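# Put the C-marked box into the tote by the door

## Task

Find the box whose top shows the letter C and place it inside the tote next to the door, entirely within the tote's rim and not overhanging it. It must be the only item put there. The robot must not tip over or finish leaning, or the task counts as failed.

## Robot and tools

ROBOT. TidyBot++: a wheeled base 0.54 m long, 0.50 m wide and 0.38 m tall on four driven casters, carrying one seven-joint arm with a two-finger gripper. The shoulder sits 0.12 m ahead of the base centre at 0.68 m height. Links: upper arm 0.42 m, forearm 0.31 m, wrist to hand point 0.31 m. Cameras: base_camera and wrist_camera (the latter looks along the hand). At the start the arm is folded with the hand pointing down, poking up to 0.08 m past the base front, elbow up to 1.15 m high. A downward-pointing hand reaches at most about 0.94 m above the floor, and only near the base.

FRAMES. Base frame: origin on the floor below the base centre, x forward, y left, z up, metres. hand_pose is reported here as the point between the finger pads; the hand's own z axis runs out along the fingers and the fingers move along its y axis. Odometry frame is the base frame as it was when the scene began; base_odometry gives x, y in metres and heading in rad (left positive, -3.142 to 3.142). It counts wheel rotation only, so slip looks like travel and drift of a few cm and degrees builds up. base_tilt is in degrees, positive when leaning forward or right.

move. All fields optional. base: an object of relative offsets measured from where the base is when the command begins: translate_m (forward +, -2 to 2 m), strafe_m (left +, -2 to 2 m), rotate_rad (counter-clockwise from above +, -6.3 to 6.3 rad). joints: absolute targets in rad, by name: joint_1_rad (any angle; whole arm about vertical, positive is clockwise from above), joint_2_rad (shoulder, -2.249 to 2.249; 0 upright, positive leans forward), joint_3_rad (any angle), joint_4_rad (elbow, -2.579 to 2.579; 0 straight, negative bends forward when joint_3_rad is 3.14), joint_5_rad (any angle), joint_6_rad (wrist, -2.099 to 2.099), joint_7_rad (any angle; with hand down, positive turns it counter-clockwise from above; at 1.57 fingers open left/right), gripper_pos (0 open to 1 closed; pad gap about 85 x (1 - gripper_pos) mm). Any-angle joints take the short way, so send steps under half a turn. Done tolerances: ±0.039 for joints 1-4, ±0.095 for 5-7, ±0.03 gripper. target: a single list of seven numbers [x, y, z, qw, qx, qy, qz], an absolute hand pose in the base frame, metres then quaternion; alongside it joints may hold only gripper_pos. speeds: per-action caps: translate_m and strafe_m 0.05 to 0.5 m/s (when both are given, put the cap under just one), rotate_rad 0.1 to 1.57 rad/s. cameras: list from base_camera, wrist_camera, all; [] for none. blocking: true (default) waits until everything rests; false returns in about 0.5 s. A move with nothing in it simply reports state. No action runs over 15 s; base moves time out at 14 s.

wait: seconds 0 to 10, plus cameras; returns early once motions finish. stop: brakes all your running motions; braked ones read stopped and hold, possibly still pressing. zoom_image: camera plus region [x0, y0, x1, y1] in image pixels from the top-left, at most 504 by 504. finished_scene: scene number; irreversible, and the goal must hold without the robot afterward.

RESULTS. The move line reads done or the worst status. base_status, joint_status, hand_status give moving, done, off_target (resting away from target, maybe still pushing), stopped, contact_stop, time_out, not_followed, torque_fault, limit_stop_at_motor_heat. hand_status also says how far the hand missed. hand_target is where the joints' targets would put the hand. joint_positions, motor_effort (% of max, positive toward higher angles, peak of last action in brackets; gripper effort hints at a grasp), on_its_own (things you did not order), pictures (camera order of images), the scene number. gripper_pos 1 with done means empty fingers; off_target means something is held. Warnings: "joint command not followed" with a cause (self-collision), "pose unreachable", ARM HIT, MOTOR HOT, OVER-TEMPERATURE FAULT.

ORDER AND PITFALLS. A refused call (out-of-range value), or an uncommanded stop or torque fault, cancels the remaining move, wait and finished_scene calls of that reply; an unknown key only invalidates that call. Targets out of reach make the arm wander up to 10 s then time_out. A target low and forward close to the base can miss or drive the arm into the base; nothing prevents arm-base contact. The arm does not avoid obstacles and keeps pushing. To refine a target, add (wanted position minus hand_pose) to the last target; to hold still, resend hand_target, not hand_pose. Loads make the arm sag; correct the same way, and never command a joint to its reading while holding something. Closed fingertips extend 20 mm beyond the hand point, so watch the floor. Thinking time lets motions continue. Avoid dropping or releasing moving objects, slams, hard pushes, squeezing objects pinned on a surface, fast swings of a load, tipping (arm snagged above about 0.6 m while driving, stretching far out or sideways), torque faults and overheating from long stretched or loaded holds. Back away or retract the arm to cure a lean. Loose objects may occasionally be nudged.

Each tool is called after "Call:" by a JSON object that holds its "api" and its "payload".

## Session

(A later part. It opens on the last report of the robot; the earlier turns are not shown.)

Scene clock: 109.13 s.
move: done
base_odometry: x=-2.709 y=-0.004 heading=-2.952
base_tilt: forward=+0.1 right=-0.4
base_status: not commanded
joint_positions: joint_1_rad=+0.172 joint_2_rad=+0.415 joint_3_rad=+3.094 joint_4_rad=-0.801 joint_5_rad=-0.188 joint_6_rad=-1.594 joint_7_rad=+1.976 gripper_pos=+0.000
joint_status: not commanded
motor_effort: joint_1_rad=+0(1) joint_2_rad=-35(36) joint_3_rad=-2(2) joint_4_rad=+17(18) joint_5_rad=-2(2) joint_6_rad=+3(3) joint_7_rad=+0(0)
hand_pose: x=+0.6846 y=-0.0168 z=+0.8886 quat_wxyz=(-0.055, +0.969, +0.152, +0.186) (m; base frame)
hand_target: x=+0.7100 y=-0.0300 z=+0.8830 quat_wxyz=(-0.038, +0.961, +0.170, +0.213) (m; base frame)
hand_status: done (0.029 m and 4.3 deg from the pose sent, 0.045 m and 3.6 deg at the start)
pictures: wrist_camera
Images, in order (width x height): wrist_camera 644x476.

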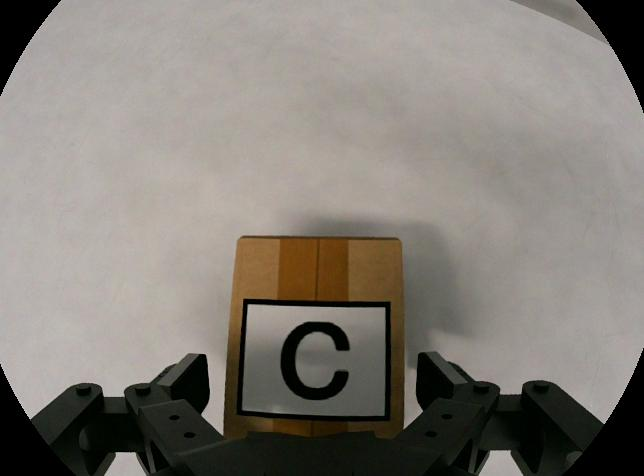

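Call:
{"api": "move", "payload": {"joints": {"gripper_pos": 0.28}, "cameras": []}}

Call:
{"api": "move", "payload": {"joints": {"gripper_pos": 0.42}, "cameras": ["wrist_camera"]}}

Call:
{"api": "move", "payload": {"target": [0.71, -0.03, 0.95, -0.038, 0.961, 0.17, 0.213], "cameras": ["wrist_camera"]}}

Scene clock: 113.03 s.
move: done
base_odometry: x=-2.709 y=-0.004 heading=-2.952
base_tilt: forward=+0.1 right=-0.4
base_status: not commanded
joint_positions: joint_1_rad=+0.172 joint_2_rad=+0.415 joint_3_rad=+3.094 joint_4_rad=-0.801 joint_5_rad=-0.188 joint_6_rad=-1.594 joint_7_rad=+1.976 gripper_pos=+0.280
joint_status: all done
motor_effort: joint_1_rad=+0(1) joint_2_rad=-35(35) joint_3_rad=-2(2) joint_4_rad=+17(17) joint_5_rad=-2(3) joint_6_rad=+3(3) joint_7_rad=+0(1)
hand_pose: x=+0.6846 y=-0.0168 z=+0.8886 quat_wxyz=(-0.054, +0.969, +0.152, +0.186) (m; base frame)
hand_target: x=+0.7100 y=-0.0300 z=+0.8830 quat_wxyz=(-0.038, +0.961, +0.170, +0.213) (m; base frame)
hand_status: not commanded
pictures: none
No camera images: "cameras" was empty.

Scene clock: 113.60 s.
move: off_target
base_odometry: x=-2.709 y=-0.004 heading=-2.952
base_tilt: forward=+0.1 right=-0.4
base_status: not commanded
joint_positions: joint_1_rad=+0.172 joint_2_rad=+0.413 joint_3_rad=+3.094 joint_4_rad=-0.801 joint_5_rad=-0.188 joint_6_rad=-1.593 joint_7_rad=+1.976 gripper_pos=+0.342
joint_status: gripper_pos off_target (ended at +0.342, target +0.420)
motor_effort: joint_1_rad=-1(1) joint_2_rad=-32(36) joint_3_rad=-2(2) joint_4_rad=+16(18) joint_5_rad=-2(2) joint_6_rad=+3(3) joint_7_rad=+1(1)
hand_pose: x=+0.6847 y=-0.0170 z=+0.8898 quat_wxyz=(-0.054, +0.969, +0.151, +0.187) (m; base frame)
hand_target: x=+0.7100 y=-0.0300 z=+0.8830 quat_wxyz=(-0.038, +0.961, +0.170, +0.213) (m; base frame)
hand_status: not commanded
pictures: wrist_camera
Images, in order (width x height): wrist_camera 644x476.

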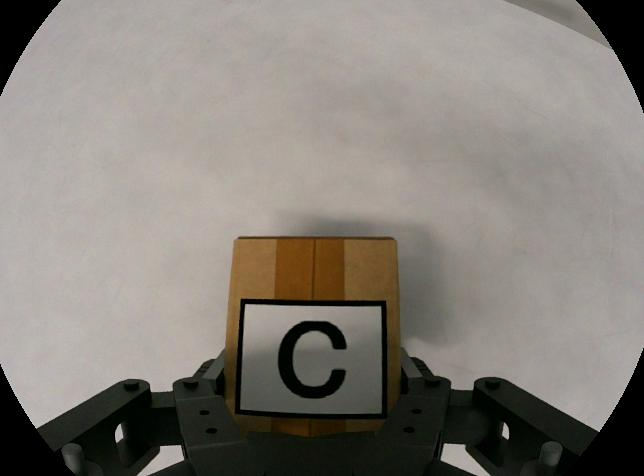

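Scene clock: 115.30 s.
move: off_target
base_odometry: x=-2.709 y=-0.004 heading=-2.952
base_tilt: forward=+0.1 right=-0.5
base_status: not commanded
joint_positions: joint_1_rad=+0.172 joint_2_rad=+0.473 joint_3_rad=+3.090 joint_4_rad=-0.336 joint_5_rad=-0.188 joint_6_rad=-1.773 joint_7_rad=+1.976 gripper_pos=+0.342
joint_status: not commanded
motor_effort: joint_1_rad=-1(2) joint_2_rad=-18(38) joint_3_rad=-2(2) joint_4_rad=+15(20) joint_5_rad=-2(3) joint_6_rad=+5(5) joint_7_rad=+0(0)
hand_pose: x=+0.7009 y=-0.0230 z=+1.0150 quat_wxyz=(-0.019, +0.941, +0.173, +0.291) (m; base frame)
hand_target: x=+0.7100 y=-0.0300 z=+0.9500 quat_wxyz=(-0.038, +0.961, +0.170, +0.213) (m; base frame)
hand_status: off_target (0.066 m and 9.5 deg from the pose sent, 0.067 m and 4.2 deg at the start)
pictures: wrist_camera
Images, in order (width x height): wrist_camera 644x476.

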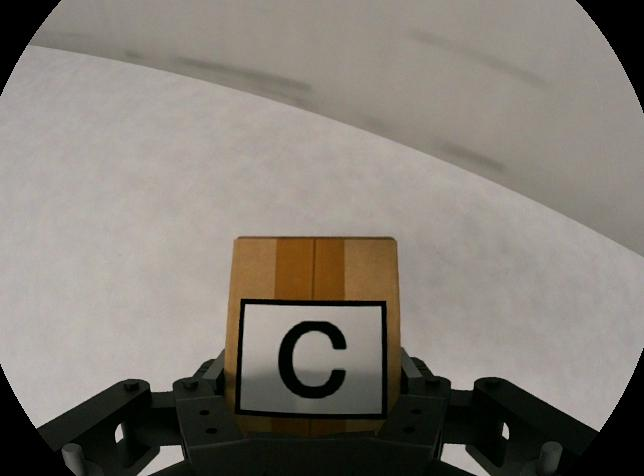

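Call:
{"api": "move", "payload": {"base": {"translate_m": -0.65}, "speeds": {"translate_m": 0.35}, "joints": {"gripper_pos": 0.5}, "cameras": ["wrist_camera"]}}

Call:
{"api": "move", "payload": {"base": {"strafe_m": 1.22}, "joints": {"joint_1_rad": 0, "joint_2_rad": -0.6, "joint_3_rad": 3.14, "joint_4_rad": -1.9, "joint_5_rad": 0, "joint_6_rad": -1.84, "joint_7_rad": 1.57}}}

Scene clock: 121.20 s.
move: off_target
base_odometry: x=-2.070 y=+0.118 heading=-2.952
base_tilt: forward=+0.1 right=-0.5
base_status: done
joint_positions: joint_1_rad=+0.173 joint_2_rad=+0.577 joint_3_rad=+3.086 joint_4_rad=-0.328 joint_5_rad=-0.186 joint_6_rad=-1.780 joint_7_rad=+1.976 gripper_pos=+0.342
joint_status: gripper_pos off_target (ended at +0.342, target +0.500)
motor_effort: joint_1_rad=+0(7) joint_2_rad=-40(48) joint_3_rad=-2(3) joint_4_rad=+16(18) joint_5_rad=-2(3) joint_6_rad=+4(5) joint_7_rad=+0(1)
hand_pose: x=+0.7303 y=-0.0279 z=+0.9558 quat_wxyz=(-0.036, +0.954, +0.170, +0.244) (m; base frame)
hand_target: x=+0.7100 y=-0.0300 z=+0.9500 quat_wxyz=(-0.038, +0.961, +0.170, +0.213) (m; base frame)
hand_status: not commanded
pictures: wrist_camera
Images, in order (width x height): wrist_camera 644x476.

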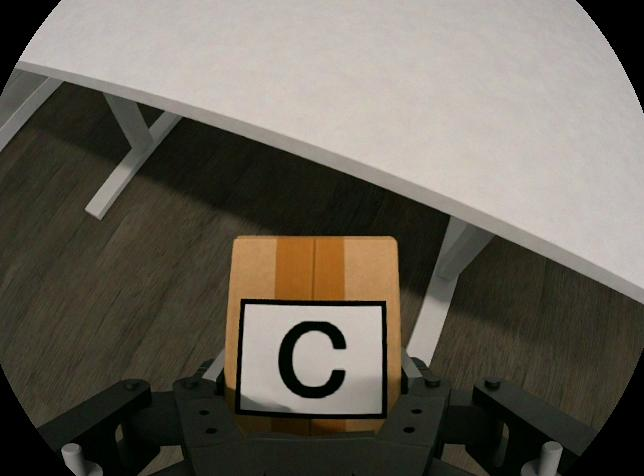

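Scene clock: 124.97 s.
move: done
base_odometry: x=-1.841 y=-1.080 heading=-2.952
base_tilt: forward=+0.0 right=-0.5
base_status: done
joint_positions: joint_1_rad=+0.026 joint_2_rad=-0.577 joint_3_rad=+3.118 joint_4_rad=-1.889 joint_5_rad=-0.035 joint_6_rad=-1.780 joint_7_rad=+1.632 gripper_pos=+0.342
joint_status: all done
motor_effort: joint_1_rad=+1(5) joint_2_rad=+4(42) joint_3_rad=+0(4) joint_4_rad=+17(18) joint_5_rad=-1(3) joint_6_rad=+1(5) joint_7_rad=+0(1)
hand_pose: x=+0.2086 y=+0.0130 z=+0.8039 quat_wxyz=(-0.010, +0.999, +0.032, +0.025) (m; base frame)
hand_target: x=+0.1848 y=+0.0015 z=+0.8019 quat_wxyz=(+0.000, +1.000, +0.000, +0.001) (m; base frame)
hand_status: not commanded
pictures: base_camera, wrist_camera
Images, in order (width x height): base_camera 644x364, wrist_camera 644x476.

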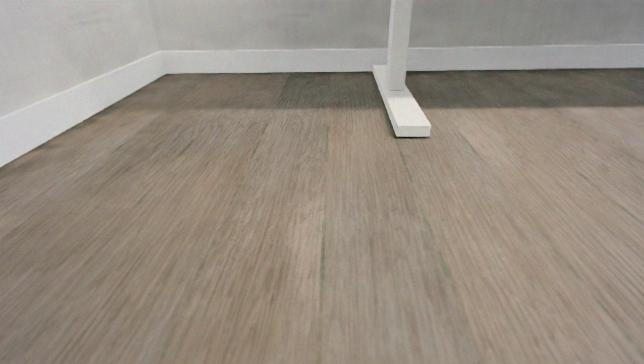

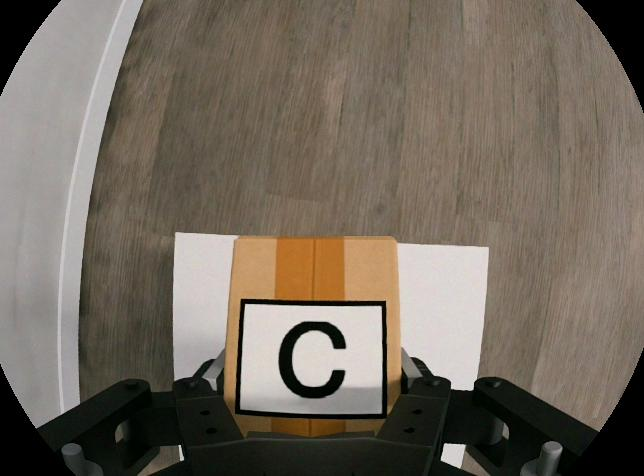

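Call:
{"api": "move", "payload": {"base": {"strafe_m": 0.2}, "cameras": []}}

Call:
{"api": "move", "payload": {"base": {"translate_m": -1.58, "strafe_m": 0.21}, "cameras": []}}

Call:
{"api": "move", "payload": {"base": {"rotate_rad": 2.95}}}

Scene clock: 133.17 s.
move: done
base_odometry: x=-1.803 y=-1.277 heading=-2.952
base_tilt: forward=+0.0 right=-0.4
base_status: done
joint_positions: joint_1_rad=+0.025 joint_2_rad=-0.578 joint_3_rad=+3.122 joint_4_rad=-1.889 joint_5_rad=-0.031 joint_6_rad=-1.780 joint_7_rad=+1.632 gripper_pos=+0.342
joint_status: not commanded
motor_effort: joint_1_rad=+0(2) joint_2_rad=+4(6) joint_3_rad=+0(2) joint_4_rad=+17(17) joint_5_rad=-1(1) joint_6_rad=+0(1) joint_7_rad=+0(0)
hand_pose: x=+0.2086 y=+0.0114 z=+0.8040 quat_wxyz=(-0.009, +0.999, +0.030, +0.025) (m; base frame)
hand_target: x=+0.1848 y=+0.0015 z=+0.8019 quat_wxyz=(+0.000, +1.000, +0.000, +0.001) (m; base frame)
hand_status: not commanded
pictures: none
No camera images: "cameras" was empty.

Scene clock: 137.73 s.
move: done
base_odometry: x=-0.211 y=-1.185 heading=-2.952
base_tilt: forward=+0.1 right=-0.4
base_status: done
joint_positions: joint_1_rad=+0.025 joint_2_rad=-0.585 joint_3_rad=+3.122 joint_4_rad=-1.889 joint_5_rad=-0.031 joint_6_rad=-1.780 joint_7_rad=+1.631 gripper_pos=+0.342
joint_status: not commanded
motor_effort: joint_1_rad=+0(1) joint_2_rad=+4(6) joint_3_rad=+0(1) joint_4_rad=+17(17) joint_5_rad=-1(1) joint_6_rad=+1(1) joint_7_rad=+0(1)
hand_pose: x=+0.2076 y=+0.0114 z=+0.8045 quat_wxyz=(-0.009, +0.999, +0.030, +0.029) (m; base frame)
hand_target: x=+0.1848 y=+0.0015 z=+0.8019 quat_wxyz=(+0.000, +1.000, +0.000, +0.001) (m; base frame)
hand_status: not commanded
pictures: none
No camera images: "cameras" was empty.

Scene clock: 140.90 s.
move: done
base_odometry: x=-0.211 y=-1.186 heading=-0.004
base_tilt: forward=+0.1 right=-0.4
base_status: done
joint_positions: joint_1_rad=+0.024 joint_2_rad=-0.585 joint_3_rad=+3.122 joint_4_rad=-1.889 joint_5_rad=-0.030 joint_6_rad=-1.780 joint_7_rad=+1.631 gripper_pos=+0.342
joint_status: not commanded
motor_effort: joint_1_rad=+0(2) joint_2_rad=+4(5) joint_3_rad=-1(1) joint_4_rad=+17(17) joint_5_rad=-1(1) joint_6_rad=+1(1) joint_7_rad=+0(0)
hand_pose: x=+0.2076 y=+0.0112 z=+0.8045 quat_wxyz=(-0.008, +0.999, +0.030, +0.029) (m; base frame)
hand_target: x=+0.1848 y=+0.0015 z=+0.8019 quat_wxyz=(+0.000, +1.000, +0.000, +0.001) (m; base frame)
hand_status: not commanded
pictures: base_camera, wrist_camera
Images, in order (width x height): base_camera 644x364, wrist_camera 644x476.

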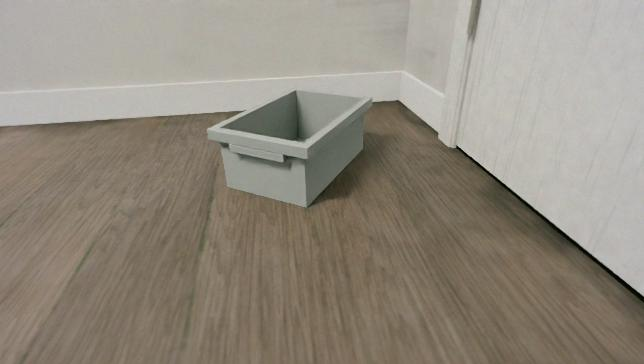

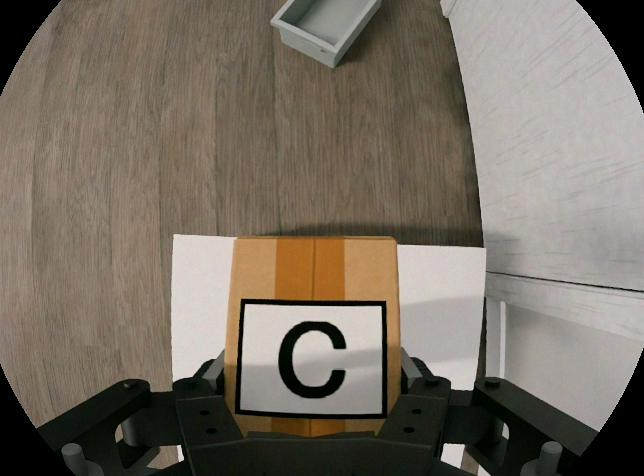

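Call:
{"api": "move", "payload": {"base": {"translate_m": 0.25}, "cameras": []}}

Call:
{"api": "move", "payload": {"target": [0.5, 0.0, 0.6, 0, 0.951, -0.31, 0]}}

Scene clock: 146.33 s.
move: done
base_odometry: x=+0.039 y=-1.186 heading=-0.003
base_tilt: forward=+0.1 right=-0.5
base_status: done
joint_positions: joint_1_rad=+0.024 joint_2_rad=-0.587 joint_3_rad=+3.122 joint_4_rad=-1.889 joint_5_rad=-0.030 joint_6_rad=-1.780 joint_7_rad=+1.631 gripper_pos=+0.342
joint_status: not commanded
motor_effort: joint_1_rad=+1(1) joint_2_rad=+4(7) joint_3_rad=+0(1) joint_4_rad=+17(17) joint_5_rad=-1(1) joint_6_rad=+1(2) joint_7_rad=+0(1)
hand_pose: x=+0.2073 y=+0.0112 z=+0.8046 quat_wxyz=(-0.008, +0.999, +0.030, +0.030) (m; base frame)
hand_target: x=+0.1848 y=+0.0015 z=+0.8019 quat_wxyz=(+0.000, +1.000, +0.000, +0.001) (m; base frame)
hand_status: not commanded
pictures: none
No camera images: "cameras" was empty.

Scene clock: 148.83 s.
move: done
base_odometry: x=+0.039 y=-1.186 heading=-0.003
base_tilt: forward=+0.1 right=-0.4
base_status: not commanded
joint_positions: joint_1_rad=-0.074 joint_2_rad=+0.265 joint_3_rad=+3.249 joint_4_rad=-1.889 joint_5_rad=-0.030 joint_6_rad=-1.071 joint_7_rad=+1.054 gripper_pos=+0.342
joint_status: not commanded
motor_effort: joint_1_rad=+0(1) joint_2_rad=-25(27) joint_3_rad=+0(1) joint_4_rad=+14(17) joint_5_rad=+0(1) joint_6_rad=-1(1) joint_7_rad=+0(0)
hand_pose: x=+0.4669 y=-0.0029 z=+0.6045 quat_wxyz=(+0.011, +0.960, -0.278, -0.040) (m; base frame)
hand_target: x=+0.5000 y=+0.0000 z=+0.6000 quat_wxyz=(+0.000, +0.951, -0.310, +0.000) (m; base frame)
hand_status: done (0.034 m and 6.1 deg from the pose sent, 0.357 m and 39.7 deg at the start)
pictures: base_camera, wrist_camera
Images, in order (width x height): base_camera 644x364, wrist_camera 644x476.

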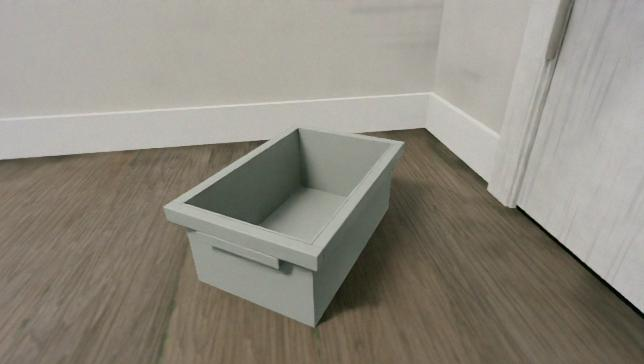

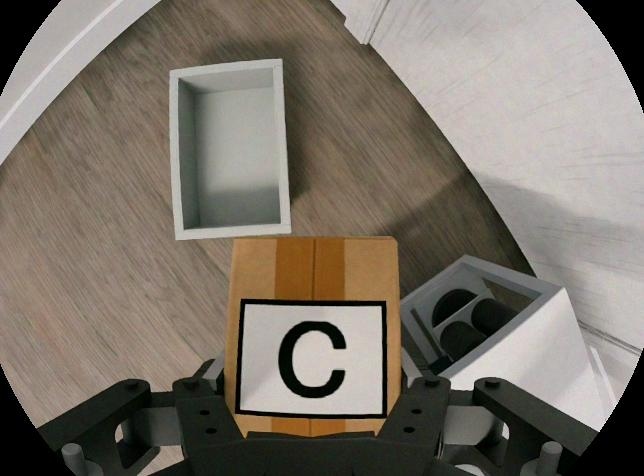

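Call:
{"api": "move", "payload": {"target": [0.695, 0.017, 0.33, 0, 0.951, -0.31, 0.02]}}

Scene clock: 154.07 s.
move: done
base_odometry: x=+0.039 y=-1.186 heading=-0.003
base_tilt: forward=+0.1 right=-0.4
base_status: not commanded
joint_positions: joint_1_rad=-0.097 joint_2_rad=+1.043 joint_3_rad=+3.279 joint_4_rad=-1.425 joint_5_rad=-0.174 joint_6_rad=-0.736 joint_7_rad=+1.053 gripper_pos=+0.342
joint_status: not commanded
motor_effort: joint_1_rad=+1(2) joint_2_rad=-46(48) joint_3_rad=+1(1) joint_4_rad=+10(14) joint_5_rad=+0(1) joint_6_rad=-1(1) joint_7_rad=+0(1)
hand_pose: x=+0.6636 y=+0.0121 z=+0.3382 quat_wxyz=(+0.009, +0.951, -0.308, -0.024) (m; base frame)
hand_target: x=+0.6950 y=+0.0170 z=+0.3300 quat_wxyz=(+0.000, +0.951, -0.310, +0.020) (m; base frame)
hand_status: done (0.033 m and 5.1 deg from the pose sent, 0.357 m and 7.9 deg at the start)
pictures: base_camera, wrist_camera
Images, in order (width x height): base_camera 644x364, wrist_camera 644x476.

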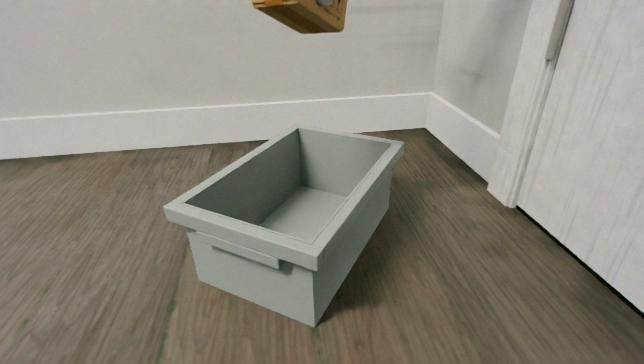

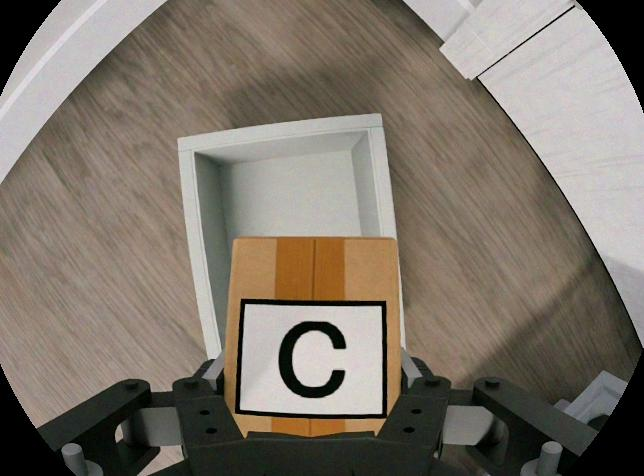

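Call:
{"api": "move", "payload": {"target": [0.70, 0.024, 0.16, 0, 0.962, -0.275, 0.02]}}

Call:
{"api": "move", "payload": {"target": [0.70, 0.026, 0.06, 0, 0.962, -0.275, 0.02]}}

Scene clock: 160.10 s.
move: done
base_odometry: x=+0.039 y=-1.186 heading=-0.003
base_tilt: forward=+0.1 right=-0.4
base_status: not commanded
joint_positions: joint_1_rad=-0.097 joint_2_rad=+1.408 joint_3_rad=+3.279 joint_4_rad=-1.231 joint_5_rad=-0.201 joint_6_rad=-0.568 joint_7_rad=+1.069 gripper_pos=+0.342
joint_status: not commanded
motor_effort: joint_1_rad=-1(1) joint_2_rad=-48(52) joint_3_rad=+1(2) joint_4_rad=+7(10) joint_5_rad=+0(0) joint_6_rad=+0(1) joint_7_rad=+0(0)
hand_pose: x=+0.6703 y=+0.0059 z=+0.1646 quat_wxyz=(+0.023, +0.954, -0.297, -0.020) (m; base frame)
hand_target: x=+0.7000 y=+0.0240 z=+0.1600 quat_wxyz=(+0.000, +0.961, -0.275, +0.020) (m; base frame)
hand_status: done (0.035 m and 5.9 deg from the pose sent, 0.182 m and 6.4 deg at the start)
pictures: base_camera, wrist_camera
Images, in order (width x height): base_camera 644x364, wrist_camera 644x476.

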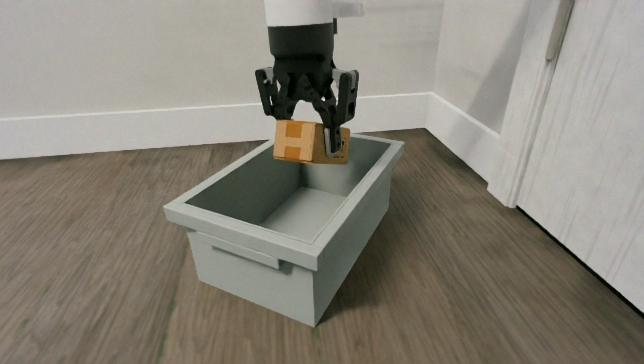

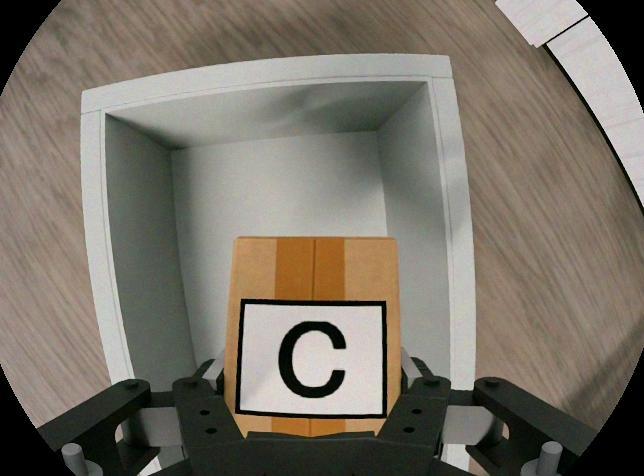

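Scene clock: 161.70 s.
move: done
base_odometry: x=+0.039 y=-1.186 heading=-0.003
base_tilt: forward=+0.1 right=-0.4
base_status: not commanded
joint_positions: joint_1_rad=-0.097 joint_2_rad=+1.643 joint_3_rad=+3.279 joint_4_rad=-1.008 joint_5_rad=-0.201 joint_6_rad=-0.551 joint_7_rad=+1.069 gripper_pos=+0.342
joint_status: not commanded
motor_effort: joint_1_rad=+1(1) joint_2_rad=-48(52) joint_3_rad=+1(2) joint_4_rad=+8(9) joint_5_rad=+0(0) joint_6_rad=+0(1) joint_7_rad=+0(0)
hand_pose: x=+0.6727 y=+0.0085 z=+0.0643 quat_wxyz=(+0.025, +0.959, -0.282, -0.018) (m; base frame)
hand_target: x=+0.7000 y=+0.0260 z=+0.0600 quat_wxyz=(+0.000, +0.961, -0.275, +0.020) (m; base frame)
hand_status: done (0.033 m and 5.2 deg from the pose sent, 0.111 m and 5.9 deg at the start)
pictures: base_camera, wrist_camera
Images, in order (width x height): base_camera 644x364, wrist_camera 644x476.

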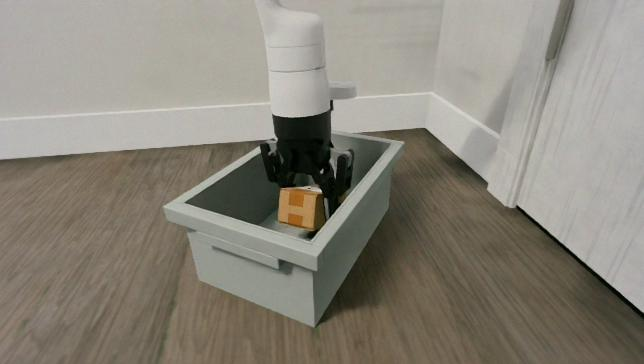

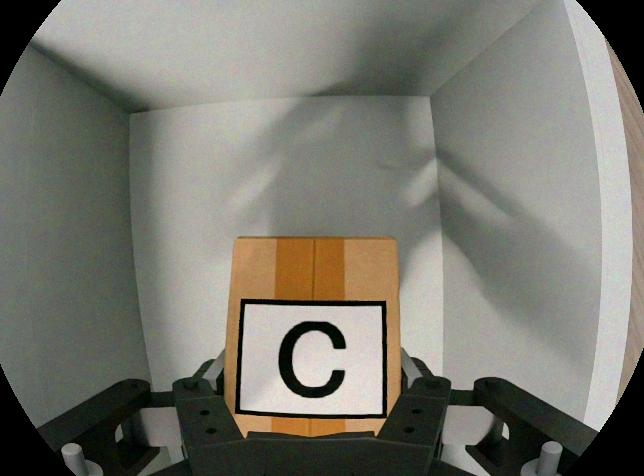

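Call:
{"api": "move", "payload": {"target": [0.70, 0.026, 0.04, 0, 0.962, -0.275, 0.02], "cameras": ["base_camera"]}}

Call:
{"api": "move", "payload": {"target": [0.70, 0.026, 0.028, 0, 0.962, -0.275, 0.02]}}

Scene clock: 164.83 s.
move: done
base_odometry: x=+0.039 y=-1.186 heading=-0.003
base_tilt: forward=+0.1 right=-0.4
base_status: not commanded
joint_positions: joint_1_rad=-0.097 joint_2_rad=+1.676 joint_3_rad=+3.279 joint_4_rad=-0.945 joint_5_rad=-0.201 joint_6_rad=-0.551 joint_7_rad=+1.069 gripper_pos=+0.342
joint_status: not commanded
motor_effort: joint_1_rad=+1(1) joint_2_rad=-49(50) joint_3_rad=+0(1) joint_4_rad=+8(9) joint_5_rad=+0(0) joint_6_rad=+0(1) joint_7_rad=+0(0)
hand_pose: x=+0.6886 y=+0.0117 z=+0.0544 quat_wxyz=(+0.019, +0.960, -0.279, -0.004) (m; base frame)
hand_target: x=+0.7000 y=+0.0260 z=+0.0400 quat_wxyz=(+0.000, +0.961, -0.275, +0.020) (m; base frame)
hand_status: done (0.023 m and 3.5 deg from the pose sent, 0.041 m and 5.2 deg at the start)
pictures: base_camera
Images, in order (width x height): base_camera 644x364.

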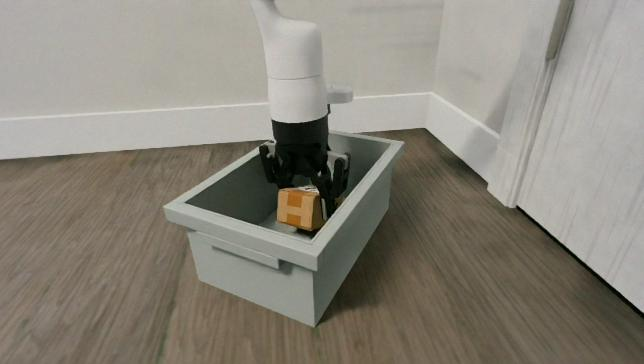

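Scene clock: 165.57 s.
move: off_target
base_odometry: x=+0.039 y=-1.186 heading=-0.003
base_tilt: forward=+0.1 right=-0.4
base_status: not commanded
joint_positions: joint_1_rad=-0.097 joint_2_rad=+1.691 joint_3_rad=+3.279 joint_4_rad=-0.906 joint_5_rad=-0.201 joint_6_rad=-0.550 joint_7_rad=+1.069 gripper_pos=+0.342
joint_status: not commanded
motor_effort: joint_1_rad=+1(1) joint_2_rad=-44(49) joint_3_rad=+1(2) joint_4_rad=+8(10) joint_5_rad=+0(1) joint_6_rad=+1(2) joint_7_rad=+0(0)
hand_pose: x=+0.7022 y=+0.0141 z=+0.0520 quat_wxyz=(+0.014, +0.961, -0.276, +0.007) (m; base frame)
hand_target: x=+0.7000 y=+0.0260 z=+0.0280 quat_wxyz=(+0.000, +0.961, -0.275, +0.020) (m; base frame)
hand_status: off_target (0.027 m and 2.2 deg from the pose sent, 0.032 m and 3.5 deg at the start)
pictures: base_camera, wrist_camera
Images, in order (width x height): base_camera 644x364, wrist_camera 644x476.

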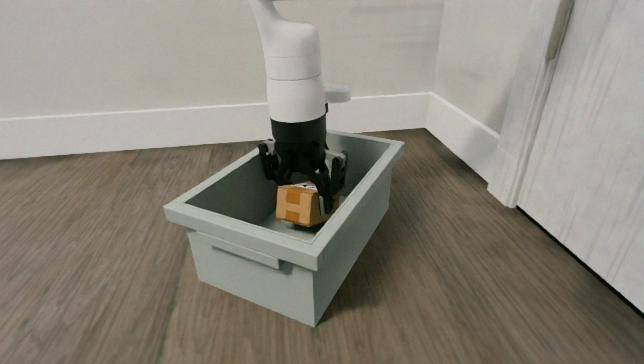

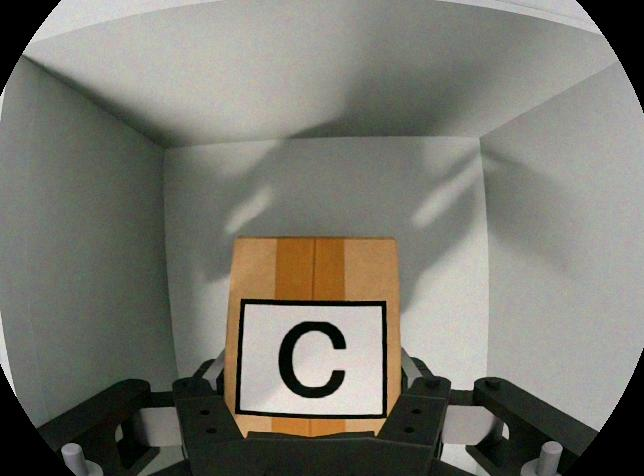

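Call:
{"api": "move", "payload": {"target": [0.685, 0.026, 0.075, 0.047, 0.947, -0.269, 0.167]}}

Scene clock: 172.33 s.
move: done
base_odometry: x=+0.039 y=-1.186 heading=-0.003
base_tilt: forward=+0.1 right=-0.4
base_status: not commanded
joint_positions: joint_1_rad=-0.306 joint_2_rad=+1.616 joint_3_rad=+3.369 joint_4_rad=-1.354 joint_5_rad=-0.442 joint_6_rad=-0.043 joint_7_rad=+1.075 gripper_pos=+0.342
joint_status: not commanded
motor_effort: joint_1_rad=+0(4) joint_2_rad=-44(45) joint_3_rad=+4(5) joint_4_rad=+3(8) joint_5_rad=+0(1) joint_6_rad=+2(2) joint_7_rad=+0(1)
hand_pose: x=+0.6505 y=+0.0297 z=+0.0561 quat_wxyz=(+0.046, +0.947, -0.296, +0.114) (m; base frame)
hand_target: x=+0.6850 y=+0.0260 z=+0.0750 quat_wxyz=(+0.047, +0.947, -0.269, +0.167) (m; base frame)
hand_status: done (0.039 m and 6.8 deg from the pose sent, 0.031 m and 18.8 deg at the start)
pictures: base_camera, wrist_camera
Images, in order (width x height): base_camera 644x364, wrist_camera 644x476.

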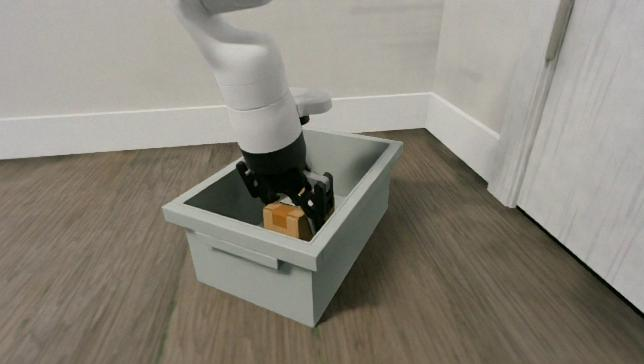

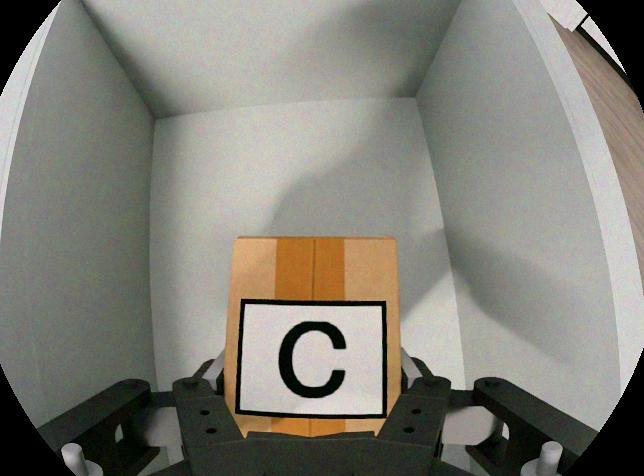

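Call:
{"api": "move", "payload": {"target": [0.69, 0.03, 0.062, 0.047, 0.947, -0.269, 0.18], "cameras": ["base_camera"]}}

Call:
{"api": "move", "payload": {"target": [0.69, 0.03, 0.05, 0.047, 0.947, -0.269, 0.18]}}

Scene clock: 175.47 s.
move: done
base_odometry: x=+0.039 y=-1.186 heading=-0.003
base_tilt: forward=+0.1 right=-0.4
base_status: not commanded
joint_positions: joint_1_rad=-0.324 joint_2_rad=+1.624 joint_3_rad=+3.383 joint_4_rad=-1.339 joint_5_rad=-0.474 joint_6_rad=-0.019 joint_7_rad=+1.075 gripper_pos=+0.342
joint_status: not commanded
motor_effort: joint_1_rad=+0(2) joint_2_rad=-44(45) joint_3_rad=+4(5) joint_4_rad=+4(4) joint_5_rad=+0(1) joint_6_rad=+2(2) joint_7_rad=+0(1)
hand_pose: x=+0.6644 y=+0.0334 z=+0.0570 quat_wxyz=(+0.043, +0.944, -0.298, +0.134) (m; base frame)
hand_target: x=+0.6900 y=+0.0300 z=+0.0620 quat_wxyz=(+0.047, +0.945, -0.268, +0.180) (m; base frame)
hand_status: done (0.026 m and 6.3 deg from the pose sent, 0.040 m and 8.2 deg at the start)
pictures: base_camera
Images, in order (width x height): base_camera 644x364.

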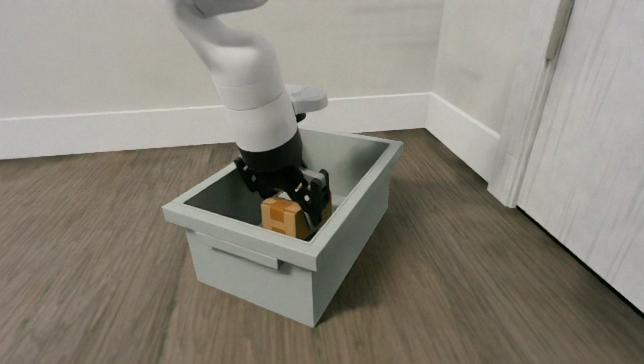

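Scene clock: 176.13 s.
move: done
base_odometry: x=+0.039 y=-1.186 heading=-0.003
base_tilt: forward=+0.1 right=-0.5
base_status: not commanded
joint_positions: joint_1_rad=-0.325 joint_2_rad=+1.641 joint_3_rad=+3.387 joint_4_rad=-1.311 joint_5_rad=-0.478 joint_6_rad=-0.019 joint_7_rad=+1.075 gripper_pos=+0.342
joint_status: not commanded
motor_effort: joint_1_rad=+1(1) joint_2_rad=-44(46) joint_3_rad=+5(5) joint_4_rad=+4(4) joint_5_rad=+0(0) joint_6_rad=+2(3) joint_7_rad=+0(0)
hand_pose: x=+0.6702 y=+0.0340 z=+0.0511 quat_wxyz=(+0.041, +0.944, -0.297, +0.138) (m; base frame)
hand_target: x=+0.6900 y=+0.0300 z=+0.0500 quat_wxyz=(+0.047, +0.945, -0.268, +0.180) (m; base frame)
hand_status: done (0.020 m and 5.8 deg from the pose sent, 0.027 m and 6.3 deg at the start)
pictures: base_camera, wrist_camera
Images, in order (width x height): base_camera 644x364, wrist_camera 644x476.

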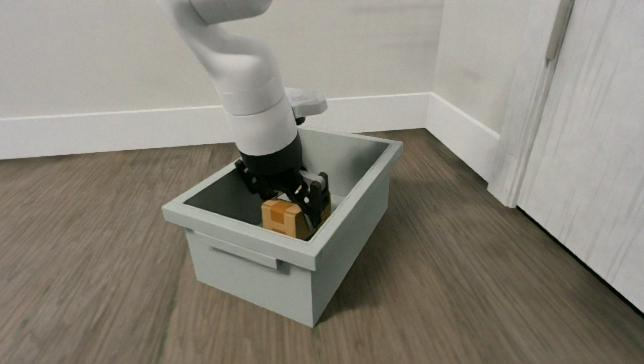

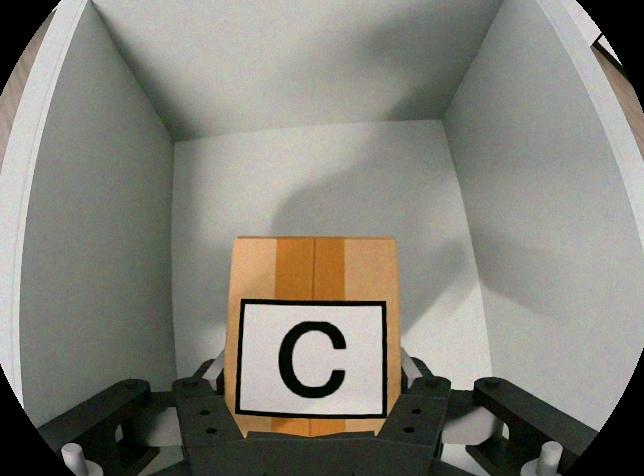

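Call:
{"api": "move", "payload": {"target": [0.69, 0.03, 0.038, 0.047, 0.947, -0.269, 0.18], "cameras": ["base_camera"]}}

Call:
{"api": "move", "payload": {"target": [0.69, 0.03, 0.028, 0.047, 0.947, -0.269, 0.18], "cameras": ["base_camera"]}}

Call:
{"api": "zoom_image", "payload": {"camera": "base_camera", "region": [150, 120, 420, 320]}}

Scene clock: 179.00 s.
move: done
base_odometry: x=+0.039 y=-1.186 heading=-0.003
base_tilt: forward=+0.1 right=-0.4
base_status: not commanded
joint_positions: joint_1_rad=-0.326 joint_2_rad=+1.670 joint_3_rad=+3.394 joint_4_rad=-1.280 joint_5_rad=-0.482 joint_6_rad=-0.019 joint_7_rad=+1.075 gripper_pos=+0.342
joint_status: not commanded
motor_effort: joint_1_rad=+1(2) joint_2_rad=-45(46) joint_3_rad=+4(5) joint_4_rad=+4(5) joint_5_rad=+0(1) joint_6_rad=+3(3) joint_7_rad=+0(0)
hand_pose: x=+0.6721 y=+0.0318 z=+0.0400 quat_wxyz=(+0.043, +0.944, -0.294, +0.141) (m; base frame)
hand_target: x=+0.6900 y=+0.0300 z=+0.0380 quat_wxyz=(+0.047, +0.945, -0.268, +0.180) (m; base frame)
hand_status: done (0.018 m and 5.3 deg from the pose sent, 0.024 m and 5.8 deg at the start)
pictures: base_camera
Images, in order (width x height): base_camera 644x364.

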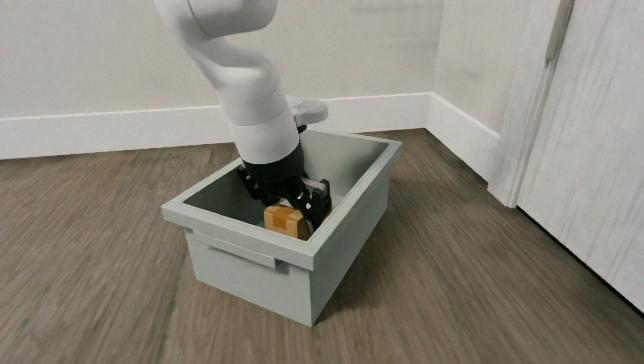

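Scene clock: 179.77 s.
move: done
base_odometry: x=+0.039 y=-1.186 heading=-0.003
base_tilt: forward=+0.1 right=-0.5
base_status: not commanded
joint_positions: joint_1_rad=-0.328 joint_2_rad=+1.683 joint_3_rad=+3.404 joint_4_rad=-1.255 joint_5_rad=-0.487 joint_6_rad=-0.019 joint_7_rad=+1.075 gripper_pos=+0.342
joint_status: not commanded
motor_effort: joint_1_rad=+1(1) joint_2_rad=-42(44) joint_3_rad=+4(5) joint_4_rad=+4(6) joint_5_rad=+0(1) joint_6_rad=+2(3) joint_7_rad=+0(0)
hand_pose: x=+0.6807 y=+0.0318 z=+0.0374 quat_wxyz=(+0.041, +0.944, -0.292, +0.149) (m; base frame)
hand_target: x=+0.6900 y=+0.0300 z=+0.0280 quat_wxyz=(+0.047, +0.945, -0.268, +0.180) (m; base frame)
hand_status: done (0.013 m and 4.4 deg from the pose sent, 0.022 m and 5.3 deg at the start)
pictures: base_camera
Images, in order (width x height): base_camera 644x364.

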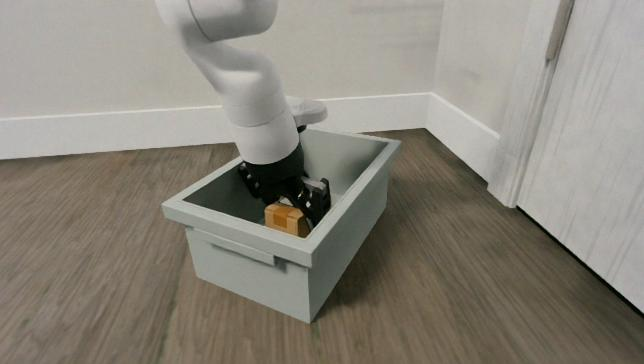

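Scaled by 1.867.

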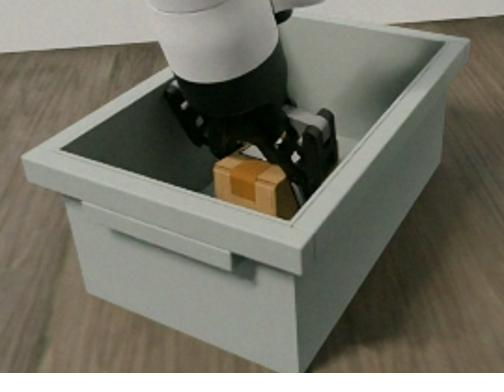

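Call:
{"api": "move", "payload": {"joints": {"gripper_pos": 0.3}, "cameras": ["wrist_camera"]}}

Call:
{"api": "move", "payload": {"joints": {"gripper_pos": 0.2}, "cameras": ["wrist_camera"]}}

Call:
{"api": "move", "payload": {"target": [0.67, 0.035, 0.13, 0.047, 0.947, -0.269, 0.167]}}

Scene clock: 183.33 s.
move: done
base_odometry: x=+0.039 y=-1.186 heading=-0.003
base_tilt: forward=+0.1 right=-0.4
base_status: not commanded
joint_positions: joint_1_rad=-0.328 joint_2_rad=+1.688 joint_3_rad=+3.404 joint_4_rad=-1.253 joint_5_rad=-0.487 joint_6_rad=-0.019 joint_7_rad=+1.075 gripper_pos=+0.300
joint_status: all done
motor_effort: joint_1_rad=+0(1) joint_2_rad=-43(44) joint_3_rad=+4(5) joint_4_rad=+4(4) joint_5_rad=+0(1) joint_6_rad=+2(2) joint_7_rad=+0(0)
hand_pose: x=+0.6784 y=+0.0311 z=+0.0349 quat_wxyz=(+0.043, +0.944, -0.291, +0.147) (m; base frame)
hand_target: x=+0.6900 y=+0.0300 z=+0.0280 quat_wxyz=(+0.047, +0.945, -0.268, +0.180) (m; base frame)
hand_status: not commanded
pictures: wrist_camera
Images, in order (width x height): wrist_camera 644x476.

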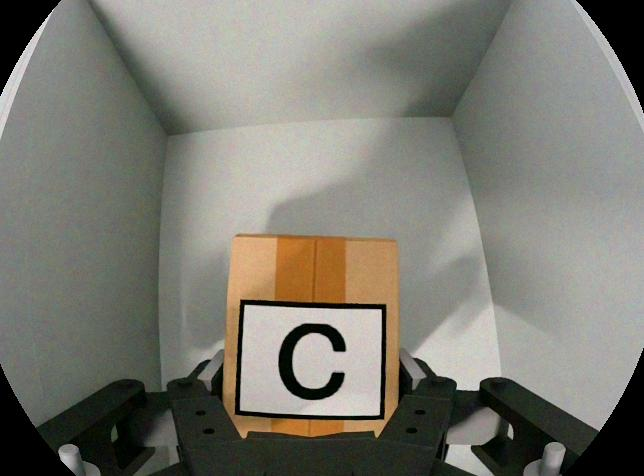

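Scene clock: 183.87 s.
move: done
base_odometry: x=+0.039 y=-1.186 heading=-0.003
base_tilt: forward=+0.1 right=-0.5
base_status: not commanded
joint_positions: joint_1_rad=-0.328 joint_2_rad=+1.688 joint_3_rad=+3.404 joint_4_rad=-1.253 joint_5_rad=-0.487 joint_6_rad=-0.019 joint_7_rad=+1.075 gripper_pos=+0.200
joint_status: all done
motor_effort: joint_1_rad=+0(1) joint_2_rad=-44(44) joint_3_rad=+4(5) joint_4_rad=+4(4) joint_5_rad=+0(0) joint_6_rad=+2(3) joint_7_rad=+0(0)
hand_pose: x=+0.6784 y=+0.0311 z=+0.0349 quat_wxyz=(+0.043, +0.944, -0.291, +0.147) (m; base frame)
hand_target: x=+0.6900 y=+0.0300 z=+0.0280 quat_wxyz=(+0.047, +0.945, -0.268, +0.180) (m; base frame)
hand_status: not commanded
pictures: wrist_camera
Images, in order (width x height): wrist_camera 644x476.

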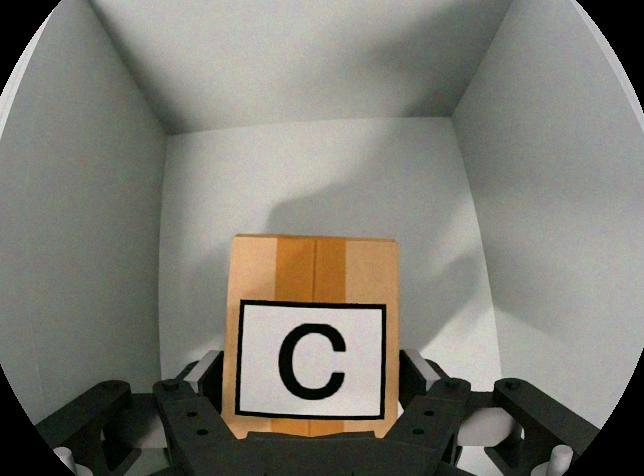

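Scene clock: 185.23 s.
move: done
base_odometry: x=+0.039 y=-1.186 heading=-0.003
base_tilt: forward=+0.1 right=-0.4
base_status: not commanded
joint_positions: joint_1_rad=-0.329 joint_2_rad=+1.463 joint_3_rad=+3.400 joint_4_rad=-1.517 joint_5_rad=-0.487 joint_6_rad=-0.003 joint_7_rad=+1.091 gripper_pos=+0.200
joint_status: not commanded
motor_effort: joint_1_rad=+1(1) joint_2_rad=-43(46) joint_3_rad=+5(5) joint_4_rad=+3(4) joint_5_rad=+0(1) joint_6_rad=+2(2) joint_7_rad=+0(1)
hand_pose: x=+0.6587 y=+0.0168 z=+0.1265 quat_wxyz=(+0.055, +0.938, -0.313, +0.140) (m; base frame)
hand_target: x=+0.6700 y=+0.0350 z=+0.1300 quat_wxyz=(+0.047, +0.947, -0.269, +0.167) (m; base frame)
hand_status: done (0.022 m and 6.1 deg from the pose sent, 0.096 m and 3.4 deg at the start)
pictures: base_camera, wrist_camera
Images, in order (width x height): base_camera 644x364, wrist_camera 644x476.

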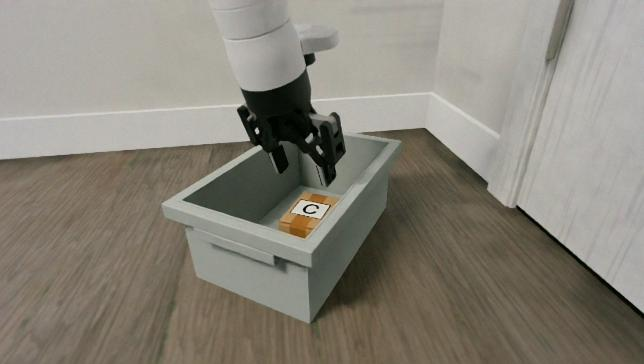

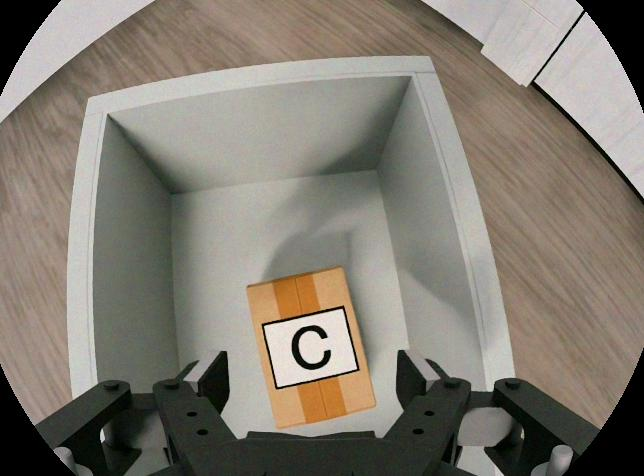

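Box is flat in the tote. Clear the hand.

Call:
{"api": "move", "payload": {"target": [0.60, 0.03, 0.32, 0.047, 0.947, -0.269, 0.167], "cameras": ["base_camera"]}}

Call:
{"api": "finished_scene", "payload": {"scene": 2}}

Scene clock: 191.57 s.
move: done
base_odometry: x=+0.039 y=-1.186 heading=-0.003
base_tilt: forward=+0.1 right=-0.4
base_status: not commanded
joint_positions: joint_1_rad=-0.378 joint_2_rad=+0.990 joint_3_rad=+3.400 joint_4_rad=-2.000 joint_5_rad=-0.478 joint_6_rad=-0.003 joint_7_rad=+1.122 gripper_pos=+0.200
joint_status: not commanded
motor_effort: joint_1_rad=+0(1) joint_2_rad=-36(45) joint_3_rad=+3(5) joint_4_rad=+3(4) joint_5_rad=+0(1) joint_6_rad=+2(3) joint_7_rad=+0(1)
hand_pose: x=+0.5787 y=+0.0274 z=+0.3071 quat_wxyz=(+0.044, +0.935, -0.328, +0.127) (m; base frame)
hand_target: x=+0.6000 y=+0.0300 z=+0.3200 quat_wxyz=(+0.047, +0.947, -0.269, +0.167) (m; base frame)
hand_status: done (0.025 m and 8.3 deg from the pose sent, 0.203 m and 6.1 deg at the start)
pictures: base_camera
Images, in order (width x height): base_camera 644x364.

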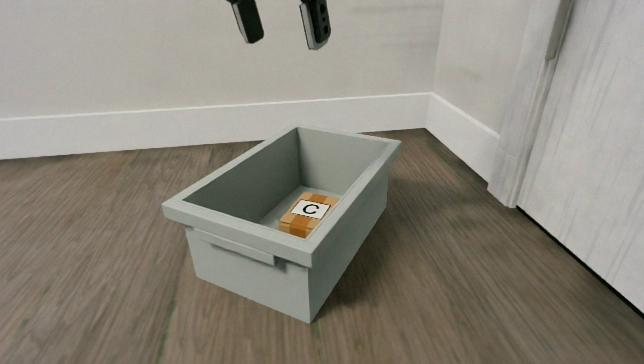

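The scene is finished: the task was done.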